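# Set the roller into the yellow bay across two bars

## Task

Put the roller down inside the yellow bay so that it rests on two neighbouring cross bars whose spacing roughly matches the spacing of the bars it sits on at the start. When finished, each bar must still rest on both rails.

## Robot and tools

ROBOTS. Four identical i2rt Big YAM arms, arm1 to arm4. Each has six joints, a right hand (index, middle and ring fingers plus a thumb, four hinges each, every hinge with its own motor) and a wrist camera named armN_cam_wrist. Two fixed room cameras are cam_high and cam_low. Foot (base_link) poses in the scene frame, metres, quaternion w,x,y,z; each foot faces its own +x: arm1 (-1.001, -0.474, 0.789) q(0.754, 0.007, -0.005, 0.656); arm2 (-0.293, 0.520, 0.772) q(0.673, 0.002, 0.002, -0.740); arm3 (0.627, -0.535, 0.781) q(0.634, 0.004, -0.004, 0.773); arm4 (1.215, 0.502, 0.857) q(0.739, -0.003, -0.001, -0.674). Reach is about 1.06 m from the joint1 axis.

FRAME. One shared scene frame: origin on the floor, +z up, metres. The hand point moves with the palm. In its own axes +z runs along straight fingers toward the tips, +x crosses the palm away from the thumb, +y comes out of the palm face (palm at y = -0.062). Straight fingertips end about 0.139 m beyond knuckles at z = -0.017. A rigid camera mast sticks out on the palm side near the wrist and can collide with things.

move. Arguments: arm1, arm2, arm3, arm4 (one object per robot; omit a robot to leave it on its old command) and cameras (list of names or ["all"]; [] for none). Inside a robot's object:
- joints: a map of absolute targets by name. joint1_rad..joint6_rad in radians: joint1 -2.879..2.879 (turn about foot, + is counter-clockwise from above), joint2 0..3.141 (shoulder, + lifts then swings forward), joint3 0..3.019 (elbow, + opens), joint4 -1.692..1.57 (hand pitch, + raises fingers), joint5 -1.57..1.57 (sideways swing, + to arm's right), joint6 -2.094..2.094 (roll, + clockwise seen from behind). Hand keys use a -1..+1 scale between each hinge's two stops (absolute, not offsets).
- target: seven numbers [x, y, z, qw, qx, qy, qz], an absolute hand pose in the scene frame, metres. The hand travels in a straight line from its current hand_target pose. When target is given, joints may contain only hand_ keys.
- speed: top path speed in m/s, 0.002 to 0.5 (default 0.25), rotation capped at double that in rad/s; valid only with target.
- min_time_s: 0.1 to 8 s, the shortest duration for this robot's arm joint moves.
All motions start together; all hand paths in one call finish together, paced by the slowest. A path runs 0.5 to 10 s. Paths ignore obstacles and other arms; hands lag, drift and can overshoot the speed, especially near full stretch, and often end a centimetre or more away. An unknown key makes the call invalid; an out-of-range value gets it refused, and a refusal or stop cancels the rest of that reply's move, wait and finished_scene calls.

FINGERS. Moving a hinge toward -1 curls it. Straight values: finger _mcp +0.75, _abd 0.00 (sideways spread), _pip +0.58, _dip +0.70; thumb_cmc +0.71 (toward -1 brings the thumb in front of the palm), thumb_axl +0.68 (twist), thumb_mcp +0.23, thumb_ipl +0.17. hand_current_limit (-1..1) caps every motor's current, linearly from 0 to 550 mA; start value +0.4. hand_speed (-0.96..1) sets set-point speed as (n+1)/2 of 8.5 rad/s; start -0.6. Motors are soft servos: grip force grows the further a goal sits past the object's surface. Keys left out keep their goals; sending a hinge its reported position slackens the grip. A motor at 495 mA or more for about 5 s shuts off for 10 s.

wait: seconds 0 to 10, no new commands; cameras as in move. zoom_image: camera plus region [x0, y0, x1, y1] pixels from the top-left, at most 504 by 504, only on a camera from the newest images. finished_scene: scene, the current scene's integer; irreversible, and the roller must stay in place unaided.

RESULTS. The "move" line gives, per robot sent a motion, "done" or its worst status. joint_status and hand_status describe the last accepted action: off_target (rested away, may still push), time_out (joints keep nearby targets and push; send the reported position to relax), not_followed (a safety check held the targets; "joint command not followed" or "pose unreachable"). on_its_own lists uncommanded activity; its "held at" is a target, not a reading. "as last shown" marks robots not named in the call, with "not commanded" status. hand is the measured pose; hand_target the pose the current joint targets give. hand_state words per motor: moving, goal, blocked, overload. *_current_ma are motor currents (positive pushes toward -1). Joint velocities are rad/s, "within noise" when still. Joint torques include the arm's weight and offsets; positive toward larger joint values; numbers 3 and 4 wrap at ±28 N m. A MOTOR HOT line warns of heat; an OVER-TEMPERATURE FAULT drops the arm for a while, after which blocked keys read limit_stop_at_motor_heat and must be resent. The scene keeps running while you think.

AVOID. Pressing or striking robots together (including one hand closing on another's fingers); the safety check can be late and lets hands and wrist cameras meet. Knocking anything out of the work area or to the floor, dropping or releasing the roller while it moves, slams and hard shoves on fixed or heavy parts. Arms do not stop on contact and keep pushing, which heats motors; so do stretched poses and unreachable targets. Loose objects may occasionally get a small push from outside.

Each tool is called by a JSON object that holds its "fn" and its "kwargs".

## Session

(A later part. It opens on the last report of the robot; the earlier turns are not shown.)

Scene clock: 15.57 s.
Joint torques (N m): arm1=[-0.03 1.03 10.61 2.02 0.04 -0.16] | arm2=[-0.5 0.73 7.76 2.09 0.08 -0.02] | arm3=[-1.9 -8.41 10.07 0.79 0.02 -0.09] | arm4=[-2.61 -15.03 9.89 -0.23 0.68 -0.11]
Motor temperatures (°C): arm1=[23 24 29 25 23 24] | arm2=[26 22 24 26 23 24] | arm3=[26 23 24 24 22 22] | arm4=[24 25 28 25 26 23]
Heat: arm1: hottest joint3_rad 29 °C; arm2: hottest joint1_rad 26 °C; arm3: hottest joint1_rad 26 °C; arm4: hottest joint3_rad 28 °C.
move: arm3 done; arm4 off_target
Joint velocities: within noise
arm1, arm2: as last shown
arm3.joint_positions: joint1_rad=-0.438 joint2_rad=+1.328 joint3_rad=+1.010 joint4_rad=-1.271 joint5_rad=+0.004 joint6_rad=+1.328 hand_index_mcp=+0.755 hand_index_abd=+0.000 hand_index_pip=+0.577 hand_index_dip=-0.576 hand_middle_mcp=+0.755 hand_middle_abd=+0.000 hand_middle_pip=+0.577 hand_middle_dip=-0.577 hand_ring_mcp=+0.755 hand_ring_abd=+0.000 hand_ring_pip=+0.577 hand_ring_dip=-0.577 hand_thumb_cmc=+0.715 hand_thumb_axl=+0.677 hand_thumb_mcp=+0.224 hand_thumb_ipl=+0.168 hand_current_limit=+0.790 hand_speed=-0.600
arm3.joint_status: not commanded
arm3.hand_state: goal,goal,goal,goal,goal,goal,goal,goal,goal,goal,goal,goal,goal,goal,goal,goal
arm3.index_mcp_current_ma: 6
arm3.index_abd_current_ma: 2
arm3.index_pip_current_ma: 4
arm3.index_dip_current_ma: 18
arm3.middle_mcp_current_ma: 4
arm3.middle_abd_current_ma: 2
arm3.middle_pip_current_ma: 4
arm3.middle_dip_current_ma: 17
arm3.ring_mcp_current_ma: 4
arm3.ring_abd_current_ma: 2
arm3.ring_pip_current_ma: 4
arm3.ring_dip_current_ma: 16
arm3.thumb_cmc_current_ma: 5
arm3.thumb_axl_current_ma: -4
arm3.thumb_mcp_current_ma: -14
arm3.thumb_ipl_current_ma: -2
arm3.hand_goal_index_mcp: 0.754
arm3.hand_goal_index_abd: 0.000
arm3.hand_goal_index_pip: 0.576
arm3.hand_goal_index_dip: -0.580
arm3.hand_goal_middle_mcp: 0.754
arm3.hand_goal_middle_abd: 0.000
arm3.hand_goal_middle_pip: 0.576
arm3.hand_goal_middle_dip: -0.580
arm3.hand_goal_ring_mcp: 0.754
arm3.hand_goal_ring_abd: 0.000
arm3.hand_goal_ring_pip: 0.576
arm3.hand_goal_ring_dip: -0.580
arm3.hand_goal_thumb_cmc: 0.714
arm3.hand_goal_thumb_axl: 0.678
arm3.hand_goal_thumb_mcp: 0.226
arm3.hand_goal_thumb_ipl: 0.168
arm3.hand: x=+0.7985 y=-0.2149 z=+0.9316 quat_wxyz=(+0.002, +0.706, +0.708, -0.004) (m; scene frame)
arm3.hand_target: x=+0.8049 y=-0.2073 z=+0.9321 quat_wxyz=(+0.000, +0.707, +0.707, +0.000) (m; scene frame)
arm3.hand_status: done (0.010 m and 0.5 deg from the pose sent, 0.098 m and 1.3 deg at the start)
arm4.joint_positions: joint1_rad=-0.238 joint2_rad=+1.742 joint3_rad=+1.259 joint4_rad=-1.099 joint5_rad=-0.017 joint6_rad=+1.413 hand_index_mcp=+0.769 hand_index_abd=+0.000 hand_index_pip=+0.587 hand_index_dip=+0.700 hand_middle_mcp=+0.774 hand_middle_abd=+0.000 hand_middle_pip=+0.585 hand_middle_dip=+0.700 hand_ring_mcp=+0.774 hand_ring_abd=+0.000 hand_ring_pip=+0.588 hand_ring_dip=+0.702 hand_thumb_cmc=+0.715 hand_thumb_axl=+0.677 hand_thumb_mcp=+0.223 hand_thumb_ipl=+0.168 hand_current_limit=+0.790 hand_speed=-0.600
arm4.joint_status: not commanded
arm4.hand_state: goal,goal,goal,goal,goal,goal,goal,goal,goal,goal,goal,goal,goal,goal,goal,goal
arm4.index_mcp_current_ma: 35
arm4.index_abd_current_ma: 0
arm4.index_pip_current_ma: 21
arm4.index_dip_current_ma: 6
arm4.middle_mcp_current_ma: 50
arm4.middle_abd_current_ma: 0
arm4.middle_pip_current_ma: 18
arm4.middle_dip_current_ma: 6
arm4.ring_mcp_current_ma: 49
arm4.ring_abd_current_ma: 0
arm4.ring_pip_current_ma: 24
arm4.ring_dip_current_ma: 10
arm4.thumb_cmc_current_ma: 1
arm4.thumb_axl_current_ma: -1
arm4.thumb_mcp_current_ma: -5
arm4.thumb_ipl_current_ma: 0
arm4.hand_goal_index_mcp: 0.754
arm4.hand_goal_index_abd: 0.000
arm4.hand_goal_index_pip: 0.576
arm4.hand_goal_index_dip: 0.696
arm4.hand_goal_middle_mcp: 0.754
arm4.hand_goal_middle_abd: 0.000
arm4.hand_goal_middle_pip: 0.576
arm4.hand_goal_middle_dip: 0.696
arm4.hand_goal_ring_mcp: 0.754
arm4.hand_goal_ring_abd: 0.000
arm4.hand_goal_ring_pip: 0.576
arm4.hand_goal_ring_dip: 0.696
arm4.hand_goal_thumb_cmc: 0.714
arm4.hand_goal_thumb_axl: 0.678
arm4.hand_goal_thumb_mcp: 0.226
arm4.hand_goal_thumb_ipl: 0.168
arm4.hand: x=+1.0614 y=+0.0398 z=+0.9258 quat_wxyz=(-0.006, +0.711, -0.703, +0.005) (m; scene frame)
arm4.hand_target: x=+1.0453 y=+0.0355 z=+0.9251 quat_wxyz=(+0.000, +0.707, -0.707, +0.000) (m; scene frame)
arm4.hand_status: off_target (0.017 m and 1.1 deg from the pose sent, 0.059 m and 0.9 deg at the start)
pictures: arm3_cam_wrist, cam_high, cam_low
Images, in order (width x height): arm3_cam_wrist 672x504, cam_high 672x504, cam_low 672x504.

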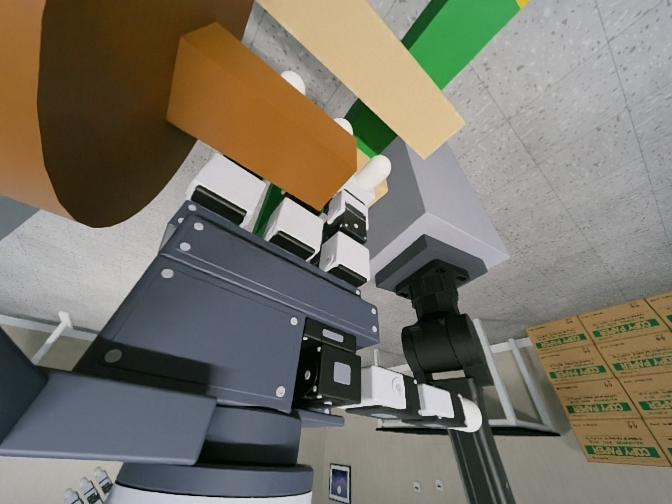

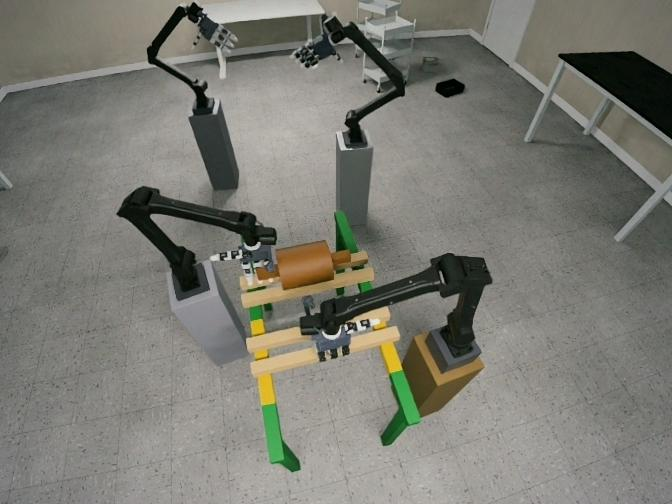

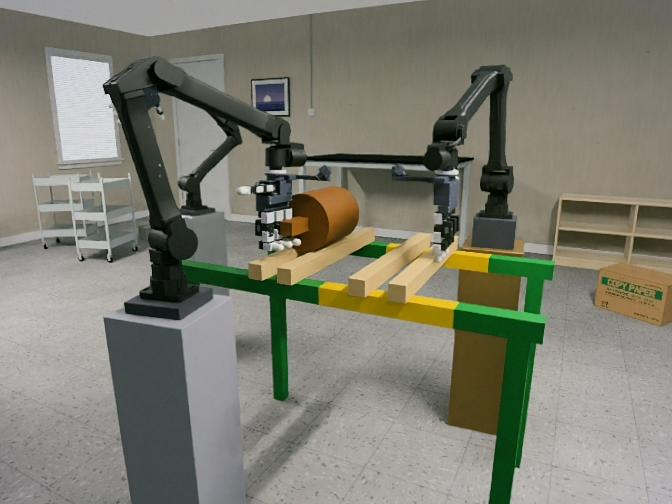

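{"fn": "move", "kwargs": {"arm3": {"target":[0.805,-0.194,0.934,0,0.7071,0.7071,0],"speed":0.06}, "arm4": {"target":[1.10,0.0,0.925,0,0.7071,-0.7071,0],"speed":0.15}}}

{"fn": "move", "kwargs": {"arm3": {"joints":{"hand_index_mcp":0.72,"hand_index_pip":0.54,"hand_index_dip":-0.64,"hand_middle_mcp":0.72,"hand_middle_pip":0.54,"hand_middle_dip":-0.64,"hand_ring_mcp":0.72,"hand_ring_pip":0.54,"hand_ring_dip":-0.64}}, "arm4": {"target":[1.10,-0.15,0.930,0,0.7071,-0.7071,0],"speed":0.2}}}

{"fn": "move", "kwargs": {"arm4": {"target":[1.044,-0.15,0.930,0,0.7071,-0.7071,0],"speed":0.05}, "cameras": ["cam_high","cam_low","arm3_cam_wrist"]}}

{"fn": "zoom_image", "kwargs": {"camera": "cam_low", "region": [230, 200, 482, 320]}}

{"fn": "zoom_image", "kwargs": {"camera": "cam_high", "region": [220, 290, 420, 400]}}

Scene clock: 19.33 s.
Joint torques (N m): arm1=[-0.09 0.85 10.58 2.06 0.04 -0.16] | arm2=[-0.56 1.2 7.95 2.13 0.08 0.01] | arm3=[-1.14 -8.88 12.64 0.53 0.01 0.01] | arm4=[-0.15 -15.97 11.38 -0.66 0.15 0.17]
Motor temperatures (°C): arm1=[23 24 30 25 23 24] | arm2=[26 22 25 26 23 24] | arm3=[26 23 25 24 22 22] | arm4=[24 25 28 25 26 23]
Heat: arm1: hottest joint3_rad 30 °C; arm2: hottest joint1_rad 26 °C; arm3: hottest joint1_rad 26 °C; arm4: hottest joint3_rad 28 °C.
move: arm3 off_target; arm4 off_target
Joint velocities: within noise
arm1, arm2: as last shown
arm3.joint_positions: joint1_rad=-0.438 joint2_rad=+1.359 joint3_rad=+1.010 joint4_rad=-1.271 joint5_rad=+0.004 joint6_rad=+1.327 hand_index_mcp=+0.755 hand_index_abd=+0.000 hand_index_pip=+0.577 hand_index_dip=-0.576 hand_middle_mcp=+0.755 hand_middle_abd=+0.000 hand_middle_pip=+0.577 hand_middle_dip=-0.577 hand_ring_mcp=+0.755 hand_ring_abd=+0.000 hand_ring_pip=+0.577 hand_ring_dip=-0.577 hand_thumb_cmc=+0.715 hand_thumb_axl=+0.677 hand_thumb_mcp=+0.224 hand_thumb_ipl=+0.168 hand_current_limit=+0.790 hand_speed=-0.600
arm3.joint_status: not commanded
arm3.hand_state: goal,goal,goal,goal,goal,goal,goal,goal,goal,goal,goal,goal,goal,goal,goal,goal
arm3.index_mcp_current_ma: 6
arm3.index_abd_current_ma: 2
arm3.index_pip_current_ma: 4
arm3.index_dip_current_ma: 18
arm3.middle_mcp_current_ma: 4
arm3.middle_abd_current_ma: 2
arm3.middle_pip_current_ma: 4
arm3.middle_dip_current_ma: 17
arm3.ring_mcp_current_ma: 4
arm3.ring_abd_current_ma: 2
arm3.ring_pip_current_ma: 4
arm3.ring_dip_current_ma: 16
arm3.thumb_cmc_current_ma: 5
arm3.thumb_axl_current_ma: -4
arm3.thumb_mcp_current_ma: -14
arm3.thumb_ipl_current_ma: -2
arm3.hand_goal_index_mcp: 0.754
arm3.hand_goal_index_abd: 0.000
arm3.hand_goal_index_pip: 0.576
arm3.hand_goal_index_dip: -0.580
arm3.hand_goal_middle_mcp: 0.754
arm3.hand_goal_middle_abd: 0.000
arm3.hand_goal_middle_pip: 0.576
arm3.hand_goal_middle_dip: -0.580
arm3.hand_goal_ring_mcp: 0.754
arm3.hand_goal_ring_abd: 0.000
arm3.hand_goal_ring_pip: 0.576
arm3.hand_goal_ring_dip: -0.580
arm3.hand_goal_thumb_cmc: 0.714
arm3.hand_goal_thumb_axl: 0.678
arm3.hand_goal_thumb_mcp: 0.226
arm3.hand_goal_thumb_ipl: 0.168
arm3.hand: x=+0.7985 y=-0.2144 z=+0.9213 quat_wxyz=(+0.010, +0.706, +0.708, -0.017) (m; scene frame)
arm3.hand_target: x=+0.8047 y=-0.1949 z=+0.9341 quat_wxyz=(+0.000, +0.707, +0.707, +0.000) (m; scene frame)
arm3.hand_status: off_target (0.025 m and 2.3 deg from the pose sent, 0.022 m and 0.5 deg at the start)
arm4.joint_positions: joint1_rad=-0.154 joint2_rad=+1.805 joint3_rad=+1.338 joint4_rad=-1.116 joint5_rad=-0.004 joint6_rad=+1.497 hand_index_mcp=+0.755 hand_index_abd=+0.000 hand_index_pip=+0.579 hand_index_dip=+0.699 hand_middle_mcp=+0.755 hand_middle_abd=+0.000 hand_middle_pip=+0.578 hand_middle_dip=+0.699 hand_ring_mcp=+0.755 hand_ring_abd=+0.001 hand_ring_pip=+0.578 hand_ring_dip=+0.699 hand_thumb_cmc=+0.715 hand_thumb_axl=+0.677 hand_thumb_mcp=+0.223 hand_thumb_ipl=+0.168 hand_current_limit=+0.790 hand_speed=-0.600
arm4.joint_status: not commanded
arm4.hand_state: goal,goal,goal,goal,goal,goal,goal,goal,goal,goal,goal,goal,goal,goal,goal,goal
arm4.index_mcp_current_ma: 1
arm4.index_abd_current_ma: 0
arm4.index_pip_current_ma: 3
arm4.index_dip_current_ma: 4
arm4.middle_mcp_current_ma: 1
arm4.middle_abd_current_ma: 0
arm4.middle_pip_current_ma: 3
arm4.middle_dip_current_ma: 4
arm4.ring_mcp_current_ma: 1
arm4.ring_abd_current_ma: 1
arm4.ring_pip_current_ma: 3
arm4.ring_dip_current_ma: 4
arm4.thumb_cmc_current_ma: 1
arm4.thumb_axl_current_ma: -1
arm4.thumb_mcp_current_ma: -5
arm4.thumb_ipl_current_ma: 0
arm4.hand_goal_index_mcp: 0.754
arm4.hand_goal_index_abd: 0.000
arm4.hand_goal_index_pip: 0.576
arm4.hand_goal_index_dip: 0.696
arm4.hand_goal_middle_mcp: 0.754
arm4.hand_goal_middle_abd: 0.000
arm4.hand_goal_middle_pip: 0.576
arm4.hand_goal_middle_dip: 0.696
arm4.hand_goal_ring_mcp: 0.754
arm4.hand_goal_ring_abd: 0.000
arm4.hand_goal_ring_pip: 0.576
arm4.hand_goal_ring_dip: 0.696
arm4.hand_goal_thumb_cmc: 0.714
arm4.hand_goal_thumb_axl: 0.678
arm4.hand_goal_thumb_mcp: 0.226
arm4.hand_goal_thumb_ipl: 0.168
arm4.hand: x=+1.0984 y=+0.0112 z=+0.9236 quat_wxyz=(-0.003, +0.711, -0.703, -0.001) (m; scene frame)
arm4.hand_target: x=+1.1000 y=+0.0003 z=+0.9250 quat_wxyz=(+0.000, +0.707, -0.707, +0.000) (m; scene frame)
arm4.hand_status: off_target (0.011 m and 0.8 deg from the pose sent, 0.056 m and 1.1 deg at the start)
pictures: none

Scene clock: 21.10 s.
Joint torques (N m): arm1=[0.09 0.67 10.59 2.09 0.05 -0.16] | arm2=[-0.38 0.73 7.91 1.99 0.05 -0.02] | arm3=[-1.2 -8.82 12.64 0.53 0.03 0.01] | arm4=[0.5 -22.18 12.37 -0.64 0.12 0.17]
Motor temperatures (°C): arm1=[23 24 30 25 23 24] | arm2=[26 22 25 26 23 24] | arm3=[26 23 25 24 22 22] | arm4=[24 25 28 25 26 23]
Heat: arm1: hottest joint3_rad 30 °C; arm2: hottest joint1_rad 26 °C; arm3: hottest joint1_rad 26 °C; arm4: hottest joint3_rad 28 °C.
move: arm3 done; arm4 off_target
Joint velocities: within noise
arm1, arm2: as last shown
arm3.joint_positions: joint1_rad=-0.438 joint2_rad=+1.359 joint3_rad=+1.010 joint4_rad=-1.271 joint5_rad=+0.003 joint6_rad=+1.327 hand_index_mcp=+0.722 hand_index_abd=+0.000 hand_index_pip=+0.543 hand_index_dip=-0.636 hand_middle_mcp=+0.722 hand_middle_abd=+0.000 hand_middle_pip=+0.543 hand_middle_dip=-0.636 hand_ring_mcp=+0.722 hand_ring_abd=+0.000 hand_ring_pip=+0.544 hand_ring_dip=-0.637 hand_thumb_cmc=+0.715 hand_thumb_axl=+0.677 hand_thumb_mcp=+0.224 hand_thumb_ipl=+0.168 hand_current_limit=+0.790 hand_speed=-0.600
arm3.joint_status: all done
arm3.hand_state: goal,goal,goal,goal,goal,goal,goal,goal,goal,goal,goal,goal,goal,goal,goal,goal
arm3.index_mcp_current_ma: 11
arm3.index_abd_current_ma: 2
arm3.index_pip_current_ma: 17
arm3.index_dip_current_ma: 19
arm3.middle_mcp_current_ma: 9
arm3.middle_abd_current_ma: 2
arm3.middle_pip_current_ma: 14
arm3.middle_dip_current_ma: 18
arm3.ring_mcp_current_ma: 13
arm3.ring_abd_current_ma: 2
arm3.ring_pip_current_ma: 17
arm3.ring_dip_current_ma: 16
arm3.thumb_cmc_current_ma: 5
arm3.thumb_axl_current_ma: -4
arm3.thumb_mcp_current_ma: -14
arm3.thumb_ipl_current_ma: -2
arm3.hand_goal_index_mcp: 0.720
arm3.hand_goal_index_abd: 0.000
arm3.hand_goal_index_pip: 0.540
arm3.hand_goal_index_dip: -0.640
arm3.hand_goal_middle_mcp: 0.720
arm3.hand_goal_middle_abd: 0.000
arm3.hand_goal_middle_pip: 0.540
arm3.hand_goal_middle_dip: -0.640
arm3.hand_goal_ring_mcp: 0.720
arm3.hand_goal_ring_abd: 0.000
arm3.hand_goal_ring_pip: 0.540
arm3.hand_goal_ring_dip: -0.640
arm3.hand_goal_thumb_cmc: 0.714
arm3.hand_goal_thumb_axl: 0.678
arm3.hand_goal_thumb_mcp: 0.226
arm3.hand_goal_thumb_ipl: 0.168
arm3.hand: x=+0.7985 y=-0.2144 z=+0.9213 quat_wxyz=(+0.010, +0.706, +0.708, -0.017) (m; scene frame)
arm3.hand_target: x=+0.8047 y=-0.1949 z=+0.9341 quat_wxyz=(+0.000, +0.707, +0.707, +0.000) (m; scene frame)
arm3.hand_status: not commanded
arm4.joint_positions: joint1_rad=-0.150 joint2_rad=+2.183 joint3_rad=+1.968 joint4_rad=-1.365 joint5_rad=-0.003 joint6_rad=+1.510 hand_index_mcp=+0.755 hand_index_abd=+0.000 hand_index_pip=+0.579 hand_index_dip=+0.699 hand_middle_mcp=+0.755 hand_middle_abd=+0.000 hand_middle_pip=+0.578 hand_middle_dip=+0.699 hand_ring_mcp=+0.755 hand_ring_abd=+0.001 hand_ring_pip=+0.578 hand_ring_dip=+0.699 hand_thumb_cmc=+0.715 hand_thumb_axl=+0.677 hand_thumb_mcp=+0.223 hand_thumb_ipl=+0.168 hand_current_limit=+0.790 hand_speed=-0.600
arm4.joint_status: not commanded
arm4.hand_state: goal,goal,goal,goal,goal,goal,goal,goal,goal,goal,goal,goal,goal,goal,goal,goal
arm4.index_mcp_current_ma: 1
arm4.index_abd_current_ma: 0
arm4.index_pip_current_ma: 3
arm4.index_dip_current_ma: 4
arm4.middle_mcp_current_ma: 1
arm4.middle_abd_current_ma: 0
arm4.middle_pip_current_ma: 3
arm4.middle_dip_current_ma: 4
arm4.ring_mcp_current_ma: 1
arm4.ring_abd_current_ma: 1
arm4.ring_pip_current_ma: 3
arm4.ring_dip_current_ma: 4
arm4.thumb_cmc_current_ma: 1
arm4.thumb_axl_current_ma: -1
arm4.thumb_mcp_current_ma: -5
arm4.thumb_ipl_current_ma: 0
arm4.hand_goal_index_mcp: 0.754
arm4.hand_goal_index_abd: 0.000
arm4.hand_goal_index_pip: 0.576
arm4.hand_goal_index_dip: 0.696
arm4.hand_goal_middle_mcp: 0.754
arm4.hand_goal_middle_abd: 0.000
arm4.hand_goal_middle_pip: 0.576
arm4.hand_goal_middle_dip: 0.696
arm4.hand_goal_ring_mcp: 0.754
arm4.hand_goal_ring_abd: 0.000
arm4.hand_goal_ring_pip: 0.576
arm4.hand_goal_ring_dip: 0.696
arm4.hand_goal_thumb_cmc: 0.714
arm4.hand_goal_thumb_axl: 0.678
arm4.hand_goal_thumb_mcp: 0.226
arm4.hand_goal_thumb_ipl: 0.168
arm4.hand: x=+1.0918 y=-0.1401 z=+0.9334 quat_wxyz=(-0.001, +0.708, -0.706, -0.001) (m; scene frame)
arm4.hand_target: x=+1.1002 y=-0.1495 z=+0.9299 quat_wxyz=(+0.000, +0.707, -0.707, +0.000) (m; scene frame)
arm4.hand_status: off_target (0.013 m and 0.2 deg from the pose sent, 0.161 m and 0.8 deg at the start)
pictures: none

Scene clock: 22.83 s.
Joint torques (N m): arm1=[0.09 0.85 10.55 2.04 0.06 -0.16] | arm2=[-0.32 0.5 7.9 2.11 0.06 -0.03] | arm3=[-1.14 -8.82 12.62 0.54 0.03 0.01] | arm4=[-3.14 -22.07 12.56 -0.47 0.58 -0.13]
Motor temperatures (°C): arm1=[23 24 30 25 23 24] | arm2=[26 22 25 26 23 24] | arm3=[26 23 25 24 22 22] | arm4=[24 25 28 25 26 23]
Heat: arm1: hottest joint3_rad 30 °C; arm2: hottest joint1_rad 26 °C; arm3: hottest joint1_rad 26 °C; arm4: hottest joint3_rad 28 °C.
move: arm4 off_target
Joint velocities: within noise
arm1, arm2, arm3: as last shown
arm4.joint_positions: joint1_rad=-0.186 joint2_rad=+2.193 joint3_rad=+1.988 joint4_rad=-1.379 joint5_rad=-0.015 joint6_rad=+1.459 hand_index_mcp=+0.762 hand_index_abd=+0.000 hand_index_pip=+0.581 hand_index_dip=+0.699 hand_middle_mcp=+0.767 hand_middle_abd=+0.000 hand_middle_pip=+0.582 hand_middle_dip=+0.699 hand_ring_mcp=+0.770 hand_ring_abd=+0.001 hand_ring_pip=+0.585 hand_ring_dip=+0.700 hand_thumb_cmc=+0.715 hand_thumb_axl=+0.677 hand_thumb_mcp=+0.223 hand_thumb_ipl=+0.168 hand_current_limit=+0.790 hand_speed=-0.600
arm4.joint_status: not commanded
arm4.hand_state: goal,goal,goal,goal,goal,goal,goal,goal,goal,goal,goal,goal,goal,goal,goal,goal
arm4.index_mcp_current_ma: 17
arm4.index_abd_current_ma: 0
arm4.index_pip_current_ma: 9
arm4.index_dip_current_ma: 4
arm4.middle_mcp_current_ma: 30
arm4.middle_abd_current_ma: 0
arm4.middle_pip_current_ma: 11
arm4.middle_dip_current_ma: 4
arm4.ring_mcp_current_ma: 37
arm4.ring_abd_current_ma: 1
arm4.ring_pip_current_ma: 18
arm4.ring_dip_current_ma: 7
arm4.thumb_cmc_current_ma: 1
arm4.thumb_axl_current_ma: -1
arm4.thumb_mcp_current_ma: -5
arm4.thumb_ipl_current_ma: 0
arm4.hand_goal_index_mcp: 0.754
arm4.hand_goal_index_abd: 0.000
arm4.hand_goal_index_pip: 0.576
arm4.hand_goal_index_dip: 0.696
arm4.hand_goal_middle_mcp: 0.754
arm4.hand_goal_middle_abd: 0.000
arm4.hand_goal_middle_pip: 0.576
arm4.hand_goal_middle_dip: 0.696
arm4.hand_goal_ring_mcp: 0.754
arm4.hand_goal_ring_abd: 0.000
arm4.hand_goal_ring_pip: 0.576
arm4.hand_goal_ring_dip: 0.696
arm4.hand_goal_thumb_cmc: 0.714
arm4.hand_goal_thumb_axl: 0.678
arm4.hand_goal_thumb_mcp: 0.226
arm4.hand_goal_thumb_ipl: 0.168
arm4.hand: x=+1.0691 y=-0.1422 z=+0.9335 quat_wxyz=(-0.007, +0.713, -0.701, +0.003) (m; scene frame)
arm4.hand_target: x=+1.0444 y=-0.1487 z=+0.9301 quat_wxyz=(+0.000, +0.707, -0.707, +0.000) (m; scene frame)
arm4.hand_status: off_target (0.027 m and 1.3 deg from the pose sent, 0.049 m and 0.2 deg at the start)
pictures: arm3_cam_wrist, cam_high, cam_low
Images, in order (width x height): arm3_cam_wrist 672x504, cam_high 672x504, cam_low 672x504.

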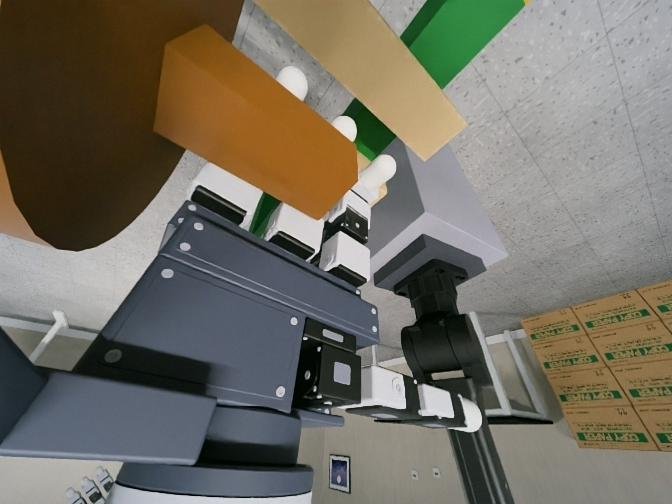

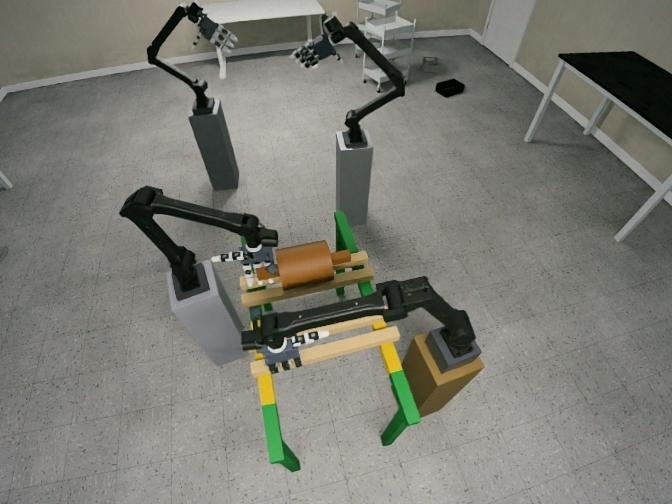

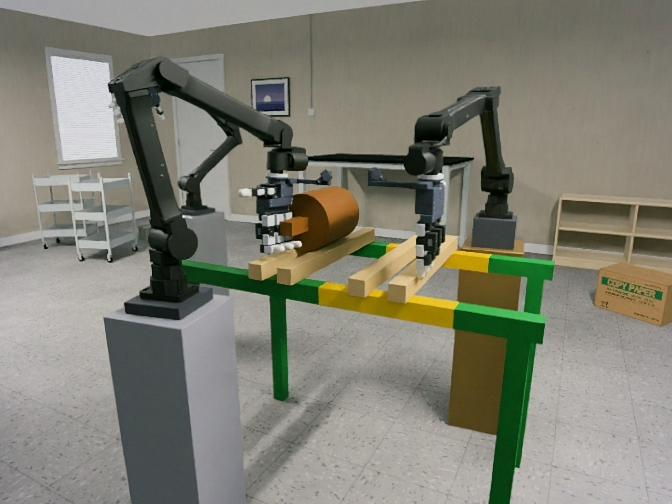

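Scaled by 2.000 from the camera's 672x504 image, which has a finer 960x720 frame.

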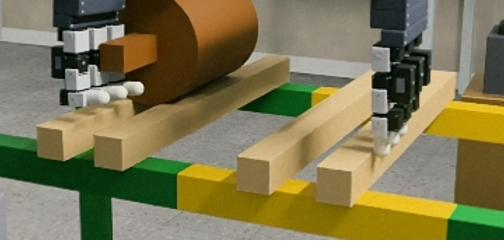

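Scaled by 2.520 from the camera's 672x504 image, which has a finer 960x720 frame.

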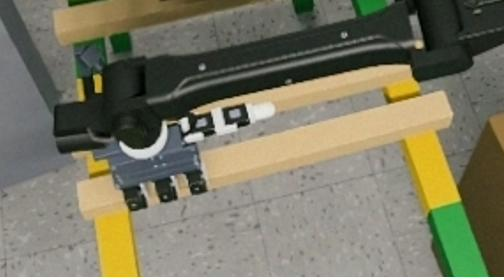

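{"fn": "move", "kwargs": {"arm3": {"target":[0.804,-0.188,0.948,0,0.7071,0.7071,0],"speed":0.06}, "arm4": {"target":[1.036,-0.15,0.930,0,0.7071,-0.7071,0],"speed":0.05}, "cameras": ["cam_high","cam_low"]}}

{"fn": "zoom_image", "kwargs": {"camera": "cam_low", "region": [230, 200, 482, 320]}}

{"fn": "zoom_image", "kwargs": {"camera": "cam_high", "region": [220, 290, 420, 400]}}

Scene clock: 24.40 s.
Joint torques (N m): arm1=[-0.15 0.73 10.59 2.02 0.04 -0.15] | arm2=[-0.5 1.08 7.77 2.18 0.06 -0.01] | arm3=[-0.67 -9 13.16 0.12 0.07 0.08] | arm4=[-2.61 -22.12 12.53 -0.43 0.59 -0.13]
Motor temperatures (°C): arm1=[23 24 30 25 23 24] | arm2=[26 22 25 26 23 24] | arm3=[26 23 25 24 22 22] | arm4=[24 26 29 25 26 23]
Heat: arm1: hottest joint3_rad 30 °C; arm2: hottest joint1_rad 26 °C; arm3: hottest joint1_rad 26 °C; arm4: hottest joint3_rad 29 °C.
move: arm3 off_target; arm4 off_target
Joint velocities: within noise
arm1.joint_positions: joint1_rad=-0.188 joint2_rad=+0.645 joint3_rad=+1.333 joint4_rad=-1.397 joint5_rad=-0.053 joint6_rad=+1.175 hand_index_mcp=+0.753 hand_index_abd=+0.000 hand_index_pip=+0.577 hand_index_dip=+0.696 hand_middle_mcp=+0.753 hand_middle_abd=+0.000 hand_middle_pip=+0.577 hand_middle_dip=+0.696 hand_ring_mcp=+0.753 hand_ring_abd=+0.000 hand_ring_pip=+0.577 hand_ring_dip=+0.696 hand_thumb_cmc=+0.714 hand_thumb_axl=+0.677 hand_thumb_mcp=+0.225 hand_thumb_ipl=+0.168 hand_current_limit=+0.400 hand_speed=-0.600
arm1.joint_status: not commanded
arm1.hand_state: goal,goal,goal,goal,goal,goal,goal,goal,goal,goal,goal,goal,goal,goal,goal,goal
arm1.index_mcp_current_ma: -3
arm1.index_abd_current_ma: 0
arm1.index_pip_current_ma: 3
arm1.index_dip_current_ma: 0
arm1.middle_mcp_current_ma: -3
arm1.middle_abd_current_ma: 0
arm1.middle_pip_current_ma: 3
arm1.middle_dip_current_ma: 0
arm1.ring_mcp_current_ma: -3
arm1.ring_abd_current_ma: 0
arm1.ring_pip_current_ma: 3
arm1.ring_dip_current_ma: 0
arm1.thumb_cmc_current_ma: 1
arm1.thumb_axl_current_ma: -3
arm1.thumb_mcp_current_ma: -3
arm1.thumb_ipl_current_ma: -1
arm1.hand_goal_index_mcp: 0.754
arm1.hand_goal_index_abd: 0.000
arm1.hand_goal_index_pip: 0.576
arm1.hand_goal_index_dip: 0.696
arm1.hand_goal_middle_mcp: 0.754
arm1.hand_goal_middle_abd: 0.000
arm1.hand_goal_middle_pip: 0.576
arm1.hand_goal_middle_dip: 0.696
arm1.hand_goal_ring_mcp: 0.754
arm1.hand_goal_ring_abd: 0.000
arm1.hand_goal_ring_pip: 0.576
arm1.hand_goal_ring_dip: 0.696
arm1.hand_goal_thumb_cmc: 0.714
arm1.hand_goal_thumb_axl: 0.678
arm1.hand_goal_thumb_mcp: 0.226
arm1.hand_goal_thumb_ipl: 0.168
arm1.hand: x=-0.8433 y=-0.2670 z=+1.2923 quat_wxyz=(-0.200, +0.610, +0.668, +0.376) (m; scene frame)
arm1.hand_target: x=-0.8437 y=-0.2685 z=+1.3052 quat_wxyz=(-0.205, +0.606, +0.664, +0.388) (m; scene frame)
arm1.hand_status: not commanded
arm2.joint_positions: joint1_rad=-0.257 joint2_rad=+0.648 joint3_rad=+1.405 joint4_rad=-1.307 joint5_rad=+0.006 joint6_rad=+1.135 hand_index_mcp=+0.754 hand_index_abd=+0.000 hand_index_pip=+0.577 hand_index_dip=+0.696 hand_middle_mcp=+0.754 hand_middle_abd=+0.000 hand_middle_pip=+0.577 hand_middle_dip=+0.696 hand_ring_mcp=+0.754 hand_ring_abd=+0.000 hand_ring_pip=+0.577 hand_ring_dip=+0.696 hand_thumb_cmc=+0.714 hand_thumb_axl=+0.677 hand_thumb_mcp=+0.226 hand_thumb_ipl=+0.168 hand_current_limit=+0.400 hand_speed=-0.600
arm2.joint_status: not commanded
arm2.hand_state: goal,goal,goal,goal,goal,goal,goal,goal,goal,goal,goal,goal,goal,goal,goal,goal
arm2.index_mcp_current_ma: 0
arm2.index_abd_current_ma: 0
arm2.index_pip_current_ma: 1
arm2.index_dip_current_ma: 0
arm2.middle_mcp_current_ma: 0
arm2.middle_abd_current_ma: 0
arm2.middle_pip_current_ma: 1
arm2.middle_dip_current_ma: 0
arm2.ring_mcp_current_ma: 0
arm2.ring_abd_current_ma: 0
arm2.ring_pip_current_ma: 1
arm2.ring_dip_current_ma: 0
arm2.thumb_cmc_current_ma: 0
arm2.thumb_axl_current_ma: -1
arm2.thumb_mcp_current_ma: 0
arm2.thumb_ipl_current_ma: 0
arm2.hand_goal_index_mcp: 0.754
arm2.hand_goal_index_abd: 0.000
arm2.hand_goal_index_pip: 0.576
arm2.hand_goal_index_dip: 0.696
arm2.hand_goal_middle_mcp: 0.754
arm2.hand_goal_middle_abd: 0.000
arm2.hand_goal_middle_pip: 0.576
arm2.hand_goal_middle_dip: 0.696
arm2.hand_goal_ring_mcp: 0.754
arm2.hand_goal_ring_abd: 0.000
arm2.hand_goal_ring_pip: 0.576
arm2.hand_goal_ring_dip: 0.696
arm2.hand_goal_thumb_cmc: 0.714
arm2.hand_goal_thumb_axl: 0.678
arm2.hand_goal_thumb_mcp: 0.226
arm2.hand_goal_thumb_ipl: 0.168
arm2.hand: x=-0.4645 y=+0.3054 z=+1.3301 quat_wxyz=(+0.451, +0.643, -0.592, +0.183) (m; scene frame)
arm2.hand_target: x=-0.4635 y=+0.3079 z=+1.3427 quat_wxyz=(+0.462, +0.638, -0.587, +0.187) (m; scene frame)
arm2.hand_status: not commanded
arm3.joint_positions: joint1_rad=-0.438 joint2_rad=+1.362 joint3_rad=+1.047 joint4_rad=-1.298 joint5_rad=+0.002 joint6_rad=+1.327 hand_index_mcp=+0.722 hand_index_abd=+0.000 hand_index_pip=+0.543 hand_index_dip=-0.636 hand_middle_mcp=+0.722 hand_middle_abd=+0.000 hand_middle_pip=+0.543 hand_middle_dip=-0.636 hand_ring_mcp=+0.727 hand_ring_abd=+0.000 hand_ring_pip=+0.544 hand_ring_dip=-0.637 hand_thumb_cmc=+0.715 hand_thumb_axl=+0.677 hand_thumb_mcp=+0.224 hand_thumb_ipl=+0.168 hand_current_limit=+0.790 hand_speed=-0.600
arm3.joint_status: not commanded
arm3.hand_state: goal,goal,goal,goal,goal,goal,goal,goal,goal,goal,goal,goal,goal,goal,goal,goal
arm3.index_mcp_current_ma: 11
arm3.index_abd_current_ma: 2
arm3.index_pip_current_ma: 17
arm3.index_dip_current_ma: 19
arm3.middle_mcp_current_ma: 9
arm3.middle_abd_current_ma: 2
arm3.middle_pip_current_ma: 14
arm3.middle_dip_current_ma: 18
arm3.ring_mcp_current_ma: 35
arm3.ring_abd_current_ma: 2
arm3.ring_pip_current_ma: 17
arm3.ring_dip_current_ma: 16
arm3.thumb_cmc_current_ma: 5
arm3.thumb_axl_current_ma: -4
arm3.thumb_mcp_current_ma: -14
arm3.thumb_ipl_current_ma: -2
arm3.hand_goal_index_mcp: 0.720
arm3.hand_goal_index_abd: 0.000
arm3.hand_goal_index_pip: 0.540
arm3.hand_goal_index_dip: -0.640
arm3.hand_goal_middle_mcp: 0.720
arm3.hand_goal_middle_abd: 0.000
arm3.hand_goal_middle_pip: 0.540
arm3.hand_goal_middle_dip: -0.640
arm3.hand_goal_ring_mcp: 0.720
arm3.hand_goal_ring_abd: 0.000
arm3.hand_goal_ring_pip: 0.540
arm3.hand_goal_ring_dip: -0.640
arm3.hand_goal_thumb_cmc: 0.714
arm3.hand_goal_thumb_axl: 0.678
arm3.hand_goal_thumb_mcp: 0.226
arm3.hand_goal_thumb_ipl: 0.168
arm3.hand: x=+0.8000 y=-0.2077 z=+0.9336 quat_wxyz=(+0.008, +0.706, +0.708, -0.014) (m; scene frame)
arm3.hand_target: x=+0.8037 y=-0.1888 z=+0.9480 quat_wxyz=(+0.000, +0.707, +0.707, +0.000) (m; scene frame)
arm3.hand_status: off_target (0.025 m and 1.9 deg from the pose sent, 0.038 m and 2.2 deg at the start)
arm4.joint_positions: joint1_rad=-0.204 joint2_rad=+2.198 joint3_rad=+1.996 joint4_rad=-1.381 joint5_rad=-0.015 joint6_rad=+1.449 hand_index_mcp=+0.764 hand_index_abd=+0.000 hand_index_pip=+0.583 hand_index_dip=+0.699 hand_middle_mcp=+0.768 hand_middle_abd=+0.000 hand_middle_pip=+0.583 hand_middle_dip=+0.699 hand_ring_mcp=+0.769 hand_ring_abd=+0.001 hand_ring_pip=+0.585 hand_ring_dip=+0.700 hand_thumb_cmc=+0.715 hand_thumb_axl=+0.677 hand_thumb_mcp=+0.223 hand_thumb_ipl=+0.168 hand_current_limit=+0.790 hand_speed=-0.600
arm4.joint_status: not commanded
arm4.hand_state: goal,goal,goal,goal,goal,goal,goal,goal,goal,goal,goal,goal,goal,goal,goal,goal
arm4.index_mcp_current_ma: 22
arm4.index_abd_current_ma: 0
arm4.index_pip_current_ma: 12
arm4.index_dip_current_ma: 4
arm4.middle_mcp_current_ma: 32
arm4.middle_abd_current_ma: 0
arm4.middle_pip_current_ma: 12
arm4.middle_dip_current_ma: 4
arm4.ring_mcp_current_ma: 35
arm4.ring_abd_current_ma: 1
arm4.ring_pip_current_ma: 18
arm4.ring_dip_current_ma: 7
arm4.thumb_cmc_current_ma: 1
arm4.thumb_axl_current_ma: -1
arm4.thumb_mcp_current_ma: -5
arm4.thumb_ipl_current_ma: 0
arm4.hand_goal_index_mcp: 0.754
arm4.hand_goal_index_abd: 0.000
arm4.hand_goal_index_pip: 0.576
arm4.hand_goal_index_dip: 0.696
arm4.hand_goal_middle_mcp: 0.754
arm4.hand_goal_middle_abd: 0.000
arm4.hand_goal_middle_pip: 0.576
arm4.hand_goal_middle_dip: 0.696
arm4.hand_goal_ring_mcp: 0.754
arm4.hand_goal_ring_abd: 0.000
arm4.hand_goal_ring_pip: 0.576
arm4.hand_goal_ring_dip: 0.696
arm4.hand_goal_thumb_cmc: 0.714
arm4.hand_goal_thumb_axl: 0.678
arm4.hand_goal_thumb_mcp: 0.226
arm4.hand_goal_thumb_ipl: 0.168
arm4.hand: x=+1.0571 y=-0.1421 z=+0.9336 quat_wxyz=(-0.006, +0.710, -0.704, +0.004) (m; scene frame)
arm4.hand_target: x=+1.0363 y=-0.1489 z=+0.9300 quat_wxyz=(+0.000, +0.707, -0.707, +0.000) (m; scene frame)
arm4.hand_status: off_target (0.023 m and 1.0 deg from the pose sent, 0.034 m and 1.3 deg at the start)
pictures: cam_high, cam_low
Images, in order (width x height): cam_high 672x504, cam_low 672x504.

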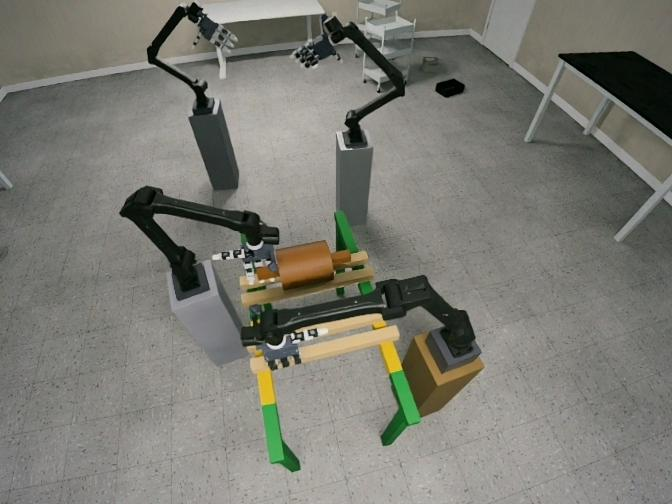

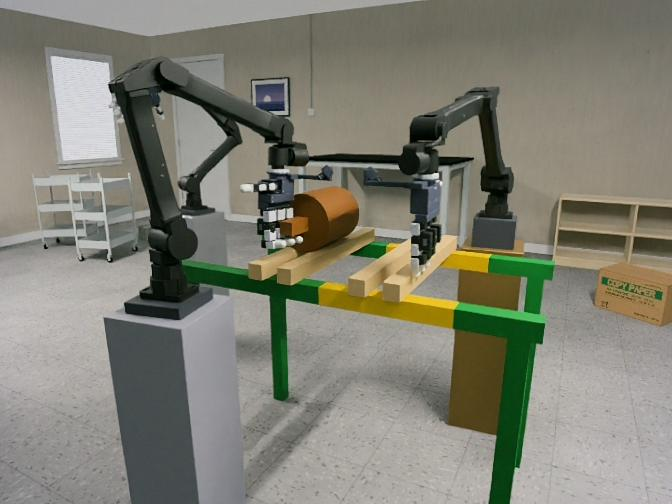

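Scaled by 2.000 from the camera's 672x504 image, which has a finer 960x720 frame.

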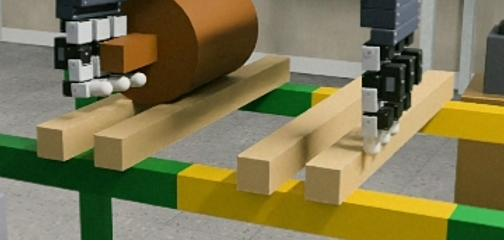

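Scaled by 2.520 from the camera's 672x504 image, which has a finer 960x720 frame.

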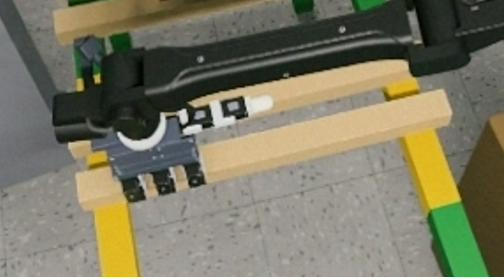

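{"fn": "move", "kwargs": {"arm4": {"target":[1.105,-0.14,0.935,0,0.7071,-0.7071,0],"speed":0.2}}}

{"fn": "move", "kwargs": {"arm4": {"target":[1.06,-0.06,1.075,0,0.7071,-0.7071,0],"speed":0.3,"joints":{"hand_index_dip":-0.58,"hand_middle_dip":-0.58,"hand_ring_dip":-0.58}}}}

{"fn": "move", "kwargs": {"arm4": {"target":[0.86,0.215,1.08,0,0.7071,-0.7071,0],"speed":0.35}, "cameras": ["cam_high","cam_low"]}}

{"fn": "zoom_image", "kwargs": {"camera": "cam_low", "region": [340, 210, 470, 310]}}

{"fn": "zoom_image", "kwargs": {"camera": "cam_low", "region": [240, 210, 370, 310]}}

{"fn": "zoom_image", "kwargs": {"camera": "cam_high", "region": [230, 290, 420, 390]}}

Scene clock: 27.23 s.
Joint torques (N m): arm1=[-0.03 0.91 10.59 2.02 0.05 -0.16] | arm2=[-0.62 0.73 7.87 2.19 0.07 0] | arm3=[-0.62 -8.88 13.15 0.1 0.08 0.08] | arm4=[-0.62 -25.23 8.84 -0.03 0.13 0.18]
Motor temperatures (°C): arm1=[23 24 30 25 23 24] | arm2=[26 22 25 26 23 24] | arm3=[26 23 26 24 22 22] | arm4=[24 26 29 25 26 23]
Heat: arm1: hottest joint3_rad 30 °C; arm2: hottest joint1_rad 26 °C; arm3: hottest joint1_rad 26 °C; arm4: hottest joint3_rad 29 °C.
move: arm4 done
Joint velocities: within noise
arm1, arm2, arm3: as last shown
arm4.joint_positions: joint1_rad=-0.131 joint2_rad=+2.185 joint3_rad=+1.966 joint4_rad=-1.371 joint5_rad=-0.003 joint6_rad=+1.517 hand_index_mcp=+0.755 hand_index_abd=+0.000 hand_index_pip=+0.578 hand_index_dip=+0.699 hand_middle_mcp=+0.755 hand_middle_abd=+0.000 hand_middle_pip=+0.578 hand_middle_dip=+0.699 hand_ring_mcp=+0.755 hand_ring_abd=+0.001 hand_ring_pip=+0.578 hand_ring_dip=+0.699 hand_thumb_cmc=+0.715 hand_thumb_axl=+0.677 hand_thumb_mcp=+0.223 hand_thumb_ipl=+0.168 hand_current_limit=+0.790 hand_speed=-0.600
arm4.joint_status: not commanded
arm4.hand_state: goal,goal,goal,goal,goal,goal,goal,goal,goal,goal,goal,goal,goal,goal,goal,goal
arm4.index_mcp_current_ma: 1
arm4.index_abd_current_ma: 0
arm4.index_pip_current_ma: 3
arm4.index_dip_current_ma: 4
arm4.middle_mcp_current_ma: 1
arm4.middle_abd_current_ma: 0
arm4.middle_pip_current_ma: 3
arm4.middle_dip_current_ma: 4
arm4.ring_mcp_current_ma: 1
arm4.ring_abd_current_ma: 1
arm4.ring_pip_current_ma: 3
arm4.ring_dip_current_ma: 4
arm4.thumb_cmc_current_ma: 1
arm4.thumb_axl_current_ma: -1
arm4.thumb_mcp_current_ma: -5
arm4.thumb_ipl_current_ma: 0
arm4.hand_goal_index_mcp: 0.754
arm4.hand_goal_index_abd: 0.000
arm4.hand_goal_index_pip: 0.576
arm4.hand_goal_index_dip: 0.696
arm4.hand_goal_middle_mcp: 0.754
arm4.hand_goal_middle_abd: 0.000
arm4.hand_goal_middle_pip: 0.576
arm4.hand_goal_middle_dip: 0.696
arm4.hand_goal_ring_mcp: 0.754
arm4.hand_goal_ring_abd: 0.000
arm4.hand_goal_ring_pip: 0.576
arm4.hand_goal_ring_dip: 0.696
arm4.hand_goal_thumb_cmc: 0.714
arm4.hand_goal_thumb_axl: 0.678
arm4.hand_goal_thumb_mcp: 0.226
arm4.hand_goal_thumb_ipl: 0.168
arm4.hand: x=+1.1044 y=-0.1396 z=+0.9318 quat_wxyz=(-0.005, +0.712, -0.702, -0.004) (m; scene frame)
arm4.hand_target: x=+1.1050 y=-0.1400 z=+0.9349 quat_wxyz=(+0.000, +0.707, -0.707, +0.000) (m; scene frame)
arm4.hand_status: done (0.003 m and 1.1 deg from the pose sent, 0.048 m and 1.0 deg at the start)
pictures: none

Scene clock: 28.63 s.
Joint torques (N m): arm1=[0.21 0.97 10.61 2.09 0.05 -0.15] | arm2=[-0.5 1.2 7.86 2.25 0.08 0.01] | arm3=[-0.62 -8.94 13.15 0.1 0.08 0.08] | arm4=[-0.97 -18.55 9.54 -0.58 0.09 -0.11]
Motor temperatures (°C): arm1=[23 24 30 25 23 24] | arm2=[26 22 25 26 23 24] | arm3=[26 23 26 24 22 22] | arm4=[24 26 29 25 26 23]
Heat: arm1: hottest joint3_rad 30 °C; arm2: hottest joint1_rad 26 °C; arm3: hottest joint1_rad 26 °C; arm4: hottest joint3_rad 29 °C.
move: arm4 off_target
Joint velocities: within noise
arm1, arm2, arm3: as last shown
arm4.joint_positions: joint1_rad=-0.206 joint2_rad=+1.883 joint3_rad=+1.889 joint4_rad=-1.559 joint5_rad=-0.001 joint6_rad=+1.467 hand_index_mcp=+0.755 hand_index_abd=+0.000 hand_index_pip=+0.578 hand_index_dip=-0.576 hand_middle_mcp=+0.755 hand_middle_abd=+0.000 hand_middle_pip=+0.578 hand_middle_dip=-0.577 hand_ring_mcp=+0.755 hand_ring_abd=+0.001 hand_ring_pip=+0.578 hand_ring_dip=-0.576 hand_thumb_cmc=+0.715 hand_thumb_axl=+0.677 hand_thumb_mcp=+0.223 hand_thumb_ipl=+0.168 hand_current_limit=+0.790 hand_speed=-0.600
arm4.joint_status: all done
arm4.hand_state: goal,goal,goal,goal,goal,goal,goal,goal,goal,goal,goal,goal,goal,goal,goal,goal
arm4.index_mcp_current_ma: 1
arm4.index_abd_current_ma: 0
arm4.index_pip_current_ma: 3
arm4.index_dip_current_ma: 5
arm4.middle_mcp_current_ma: 1
arm4.middle_abd_current_ma: 0
arm4.middle_pip_current_ma: 3
arm4.middle_dip_current_ma: 5
arm4.ring_mcp_current_ma: 1
arm4.ring_abd_current_ma: 1
arm4.ring_pip_current_ma: 3
arm4.ring_dip_current_ma: 6
arm4.thumb_cmc_current_ma: 1
arm4.thumb_axl_current_ma: -1
arm4.thumb_mcp_current_ma: -6
arm4.thumb_ipl_current_ma: 0
arm4.hand_goal_index_mcp: 0.754
arm4.hand_goal_index_abd: 0.000
arm4.hand_goal_index_pip: 0.576
arm4.hand_goal_index_dip: -0.580
arm4.hand_goal_middle_mcp: 0.754
arm4.hand_goal_middle_abd: 0.000
arm4.hand_goal_middle_pip: 0.576
arm4.hand_goal_middle_dip: -0.580
arm4.hand_goal_ring_mcp: 0.754
arm4.hand_goal_ring_abd: 0.000
arm4.hand_goal_ring_pip: 0.576
arm4.hand_goal_ring_dip: -0.580
arm4.hand_goal_thumb_cmc: 0.714
arm4.hand_goal_thumb_axl: 0.678
arm4.hand_goal_thumb_mcp: 0.226
arm4.hand_goal_thumb_ipl: 0.168
arm4.hand: x=+1.0635 y=-0.0586 z=+1.0852 quat_wxyz=(+0.010, +0.703, -0.711, +0.008) (m; scene frame)
arm4.hand_target: x=+1.0600 y=-0.0597 z=+1.0749 quat_wxyz=(+0.000, +0.707, -0.707, +0.000) (m; scene frame)
arm4.hand_status: off_target (0.011 m and 1.6 deg from the pose sent, 0.170 m and 1.1 deg at the start)
pictures: none

Scene clock: 30.77 s.
Joint torques (N m): arm1=[0.09 1.08 10.61 2.07 0.05 -0.15] | arm2=[-0.73 0.97 7.71 2.13 0.07 0.01] | arm3=[-0.67 -8.88 13.15 0.12 0.08 0.08] | arm4=[-1.32 -12.63 9.07 0.06 0.04 -0.11]
Motor temperatures (°C): arm1=[23 24 30 25 23 24] | arm2=[26 22 25 26 23 24] | arm3=[26 23 27 24 22 22] | arm4=[24 26 29 25 26 23]
Heat: arm1: hottest joint3_rad 30 °C; arm2: hottest joint1_rad 26 °C; arm3: hottest joint3_rad 27 °C; arm4: hottest joint3_rad 29 °C.
move: arm4 done
Joint velocities: within noise
arm1, arm2, arm3: as last shown
arm4.joint_positions: joint1_rad=-0.796 joint2_rad=+1.429 joint3_rad=+1.306 joint4_rad=-1.463 joint5_rad=+0.005 joint6_rad=+0.873 hand_index_mcp=+0.755 hand_index_abd=+0.000 hand_index_pip=+0.578 hand_index_dip=-0.576 hand_middle_mcp=+0.755 hand_middle_abd=+0.000 hand_middle_pip=+0.578 hand_middle_dip=-0.577 hand_ring_mcp=+0.754 hand_ring_abd=+0.001 hand_ring_pip=+0.578 hand_ring_dip=-0.576 hand_thumb_cmc=+0.715 hand_thumb_axl=+0.677 hand_thumb_mcp=+0.223 hand_thumb_ipl=+0.168 hand_current_limit=+0.790 hand_speed=-0.600
arm4.joint_status: not commanded
arm4.hand_state: goal,goal,goal,goal,goal,goal,goal,goal,goal,goal,goal,goal,goal,goal,goal,goal
arm4.index_mcp_current_ma: 0
arm4.index_abd_current_ma: 0
arm4.index_pip_current_ma: 3
arm4.index_dip_current_ma: 5
arm4.middle_mcp_current_ma: 1
arm4.middle_abd_current_ma: 0
arm4.middle_pip_current_ma: 3
arm4.middle_dip_current_ma: 5
arm4.ring_mcp_current_ma: 0
arm4.ring_abd_current_ma: 1
arm4.ring_pip_current_ma: 3
arm4.ring_dip_current_ma: 6
arm4.thumb_cmc_current_ma: 1
arm4.thumb_axl_current_ma: -1
arm4.thumb_mcp_current_ma: -6
arm4.thumb_ipl_current_ma: 0
arm4.hand_goal_index_mcp: 0.754
arm4.hand_goal_index_abd: 0.000
arm4.hand_goal_index_pip: 0.576
arm4.hand_goal_index_dip: -0.580
arm4.hand_goal_middle_mcp: 0.754
arm4.hand_goal_middle_abd: 0.000
arm4.hand_goal_middle_pip: 0.576
arm4.hand_goal_middle_dip: -0.580
arm4.hand_goal_ring_mcp: 0.754
arm4.hand_goal_ring_abd: 0.000
arm4.hand_goal_ring_pip: 0.576
arm4.hand_goal_ring_dip: -0.580
arm4.hand_goal_thumb_cmc: 0.714
arm4.hand_goal_thumb_axl: 0.678
arm4.hand_goal_thumb_mcp: 0.226
arm4.hand_goal_thumb_ipl: 0.168
arm4.hand: x=+0.8636 y=+0.2142 z=+1.0799 quat_wxyz=(-0.004, +0.705, -0.709, -0.002) (m; scene frame)
arm4.hand_target: x=+0.8599 y=+0.2151 z=+1.0801 quat_wxyz=(+0.000, +0.707, -0.707, +0.000) (m; scene frame)
arm4.hand_status: done (0.004 m and 0.6 deg from the pose sent, 0.341 m and 1.6 deg at the start)
pictures: cam_high, cam_low
Images, in order (width x height): cam_high 672x504, cam_low 672x504.

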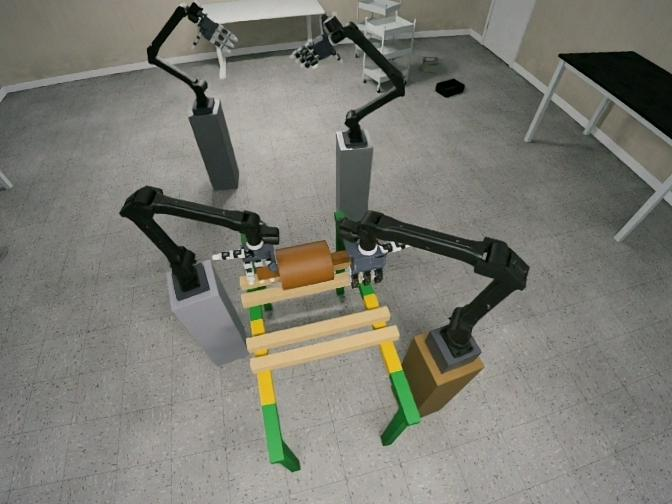

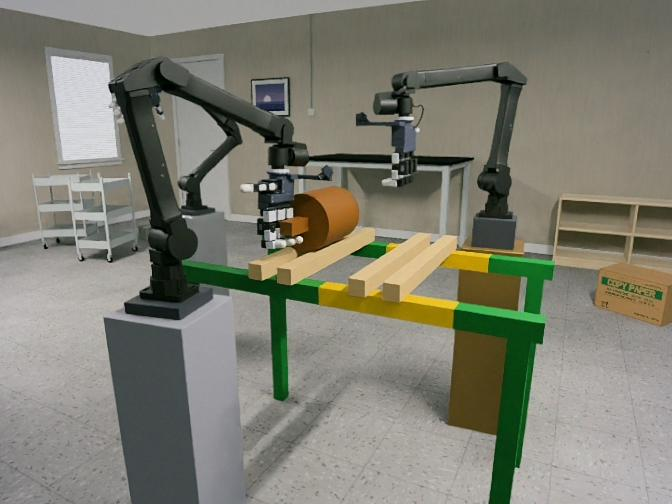

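Scaled by 3.877 from the camera's 672x504 image, which has a finer 960x720 frame.

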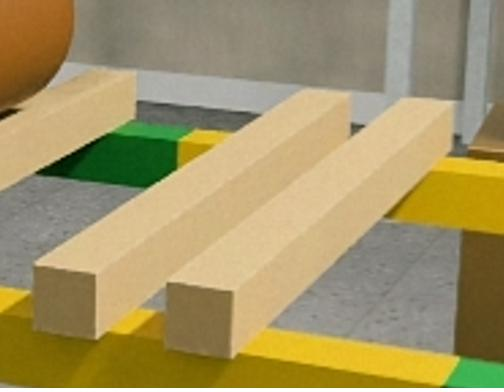

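Scaled by 3.877 from the camera's 672x504 image, which has a finer 960x720 frame.

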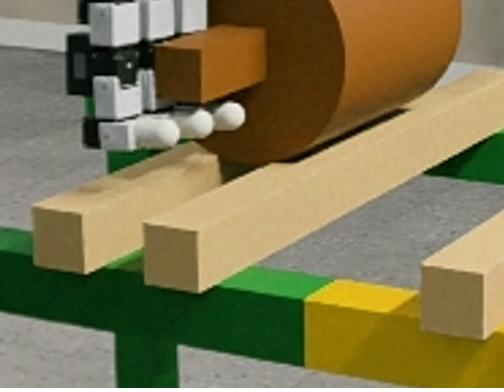

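Scaled by 2.653 from the camera's 672x504 image, which has a finer 960x720 frame.

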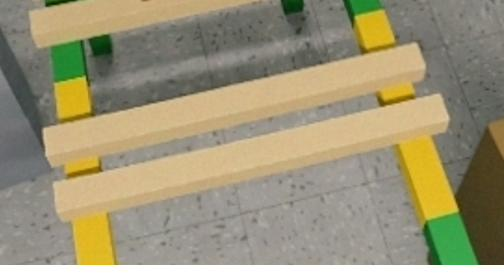

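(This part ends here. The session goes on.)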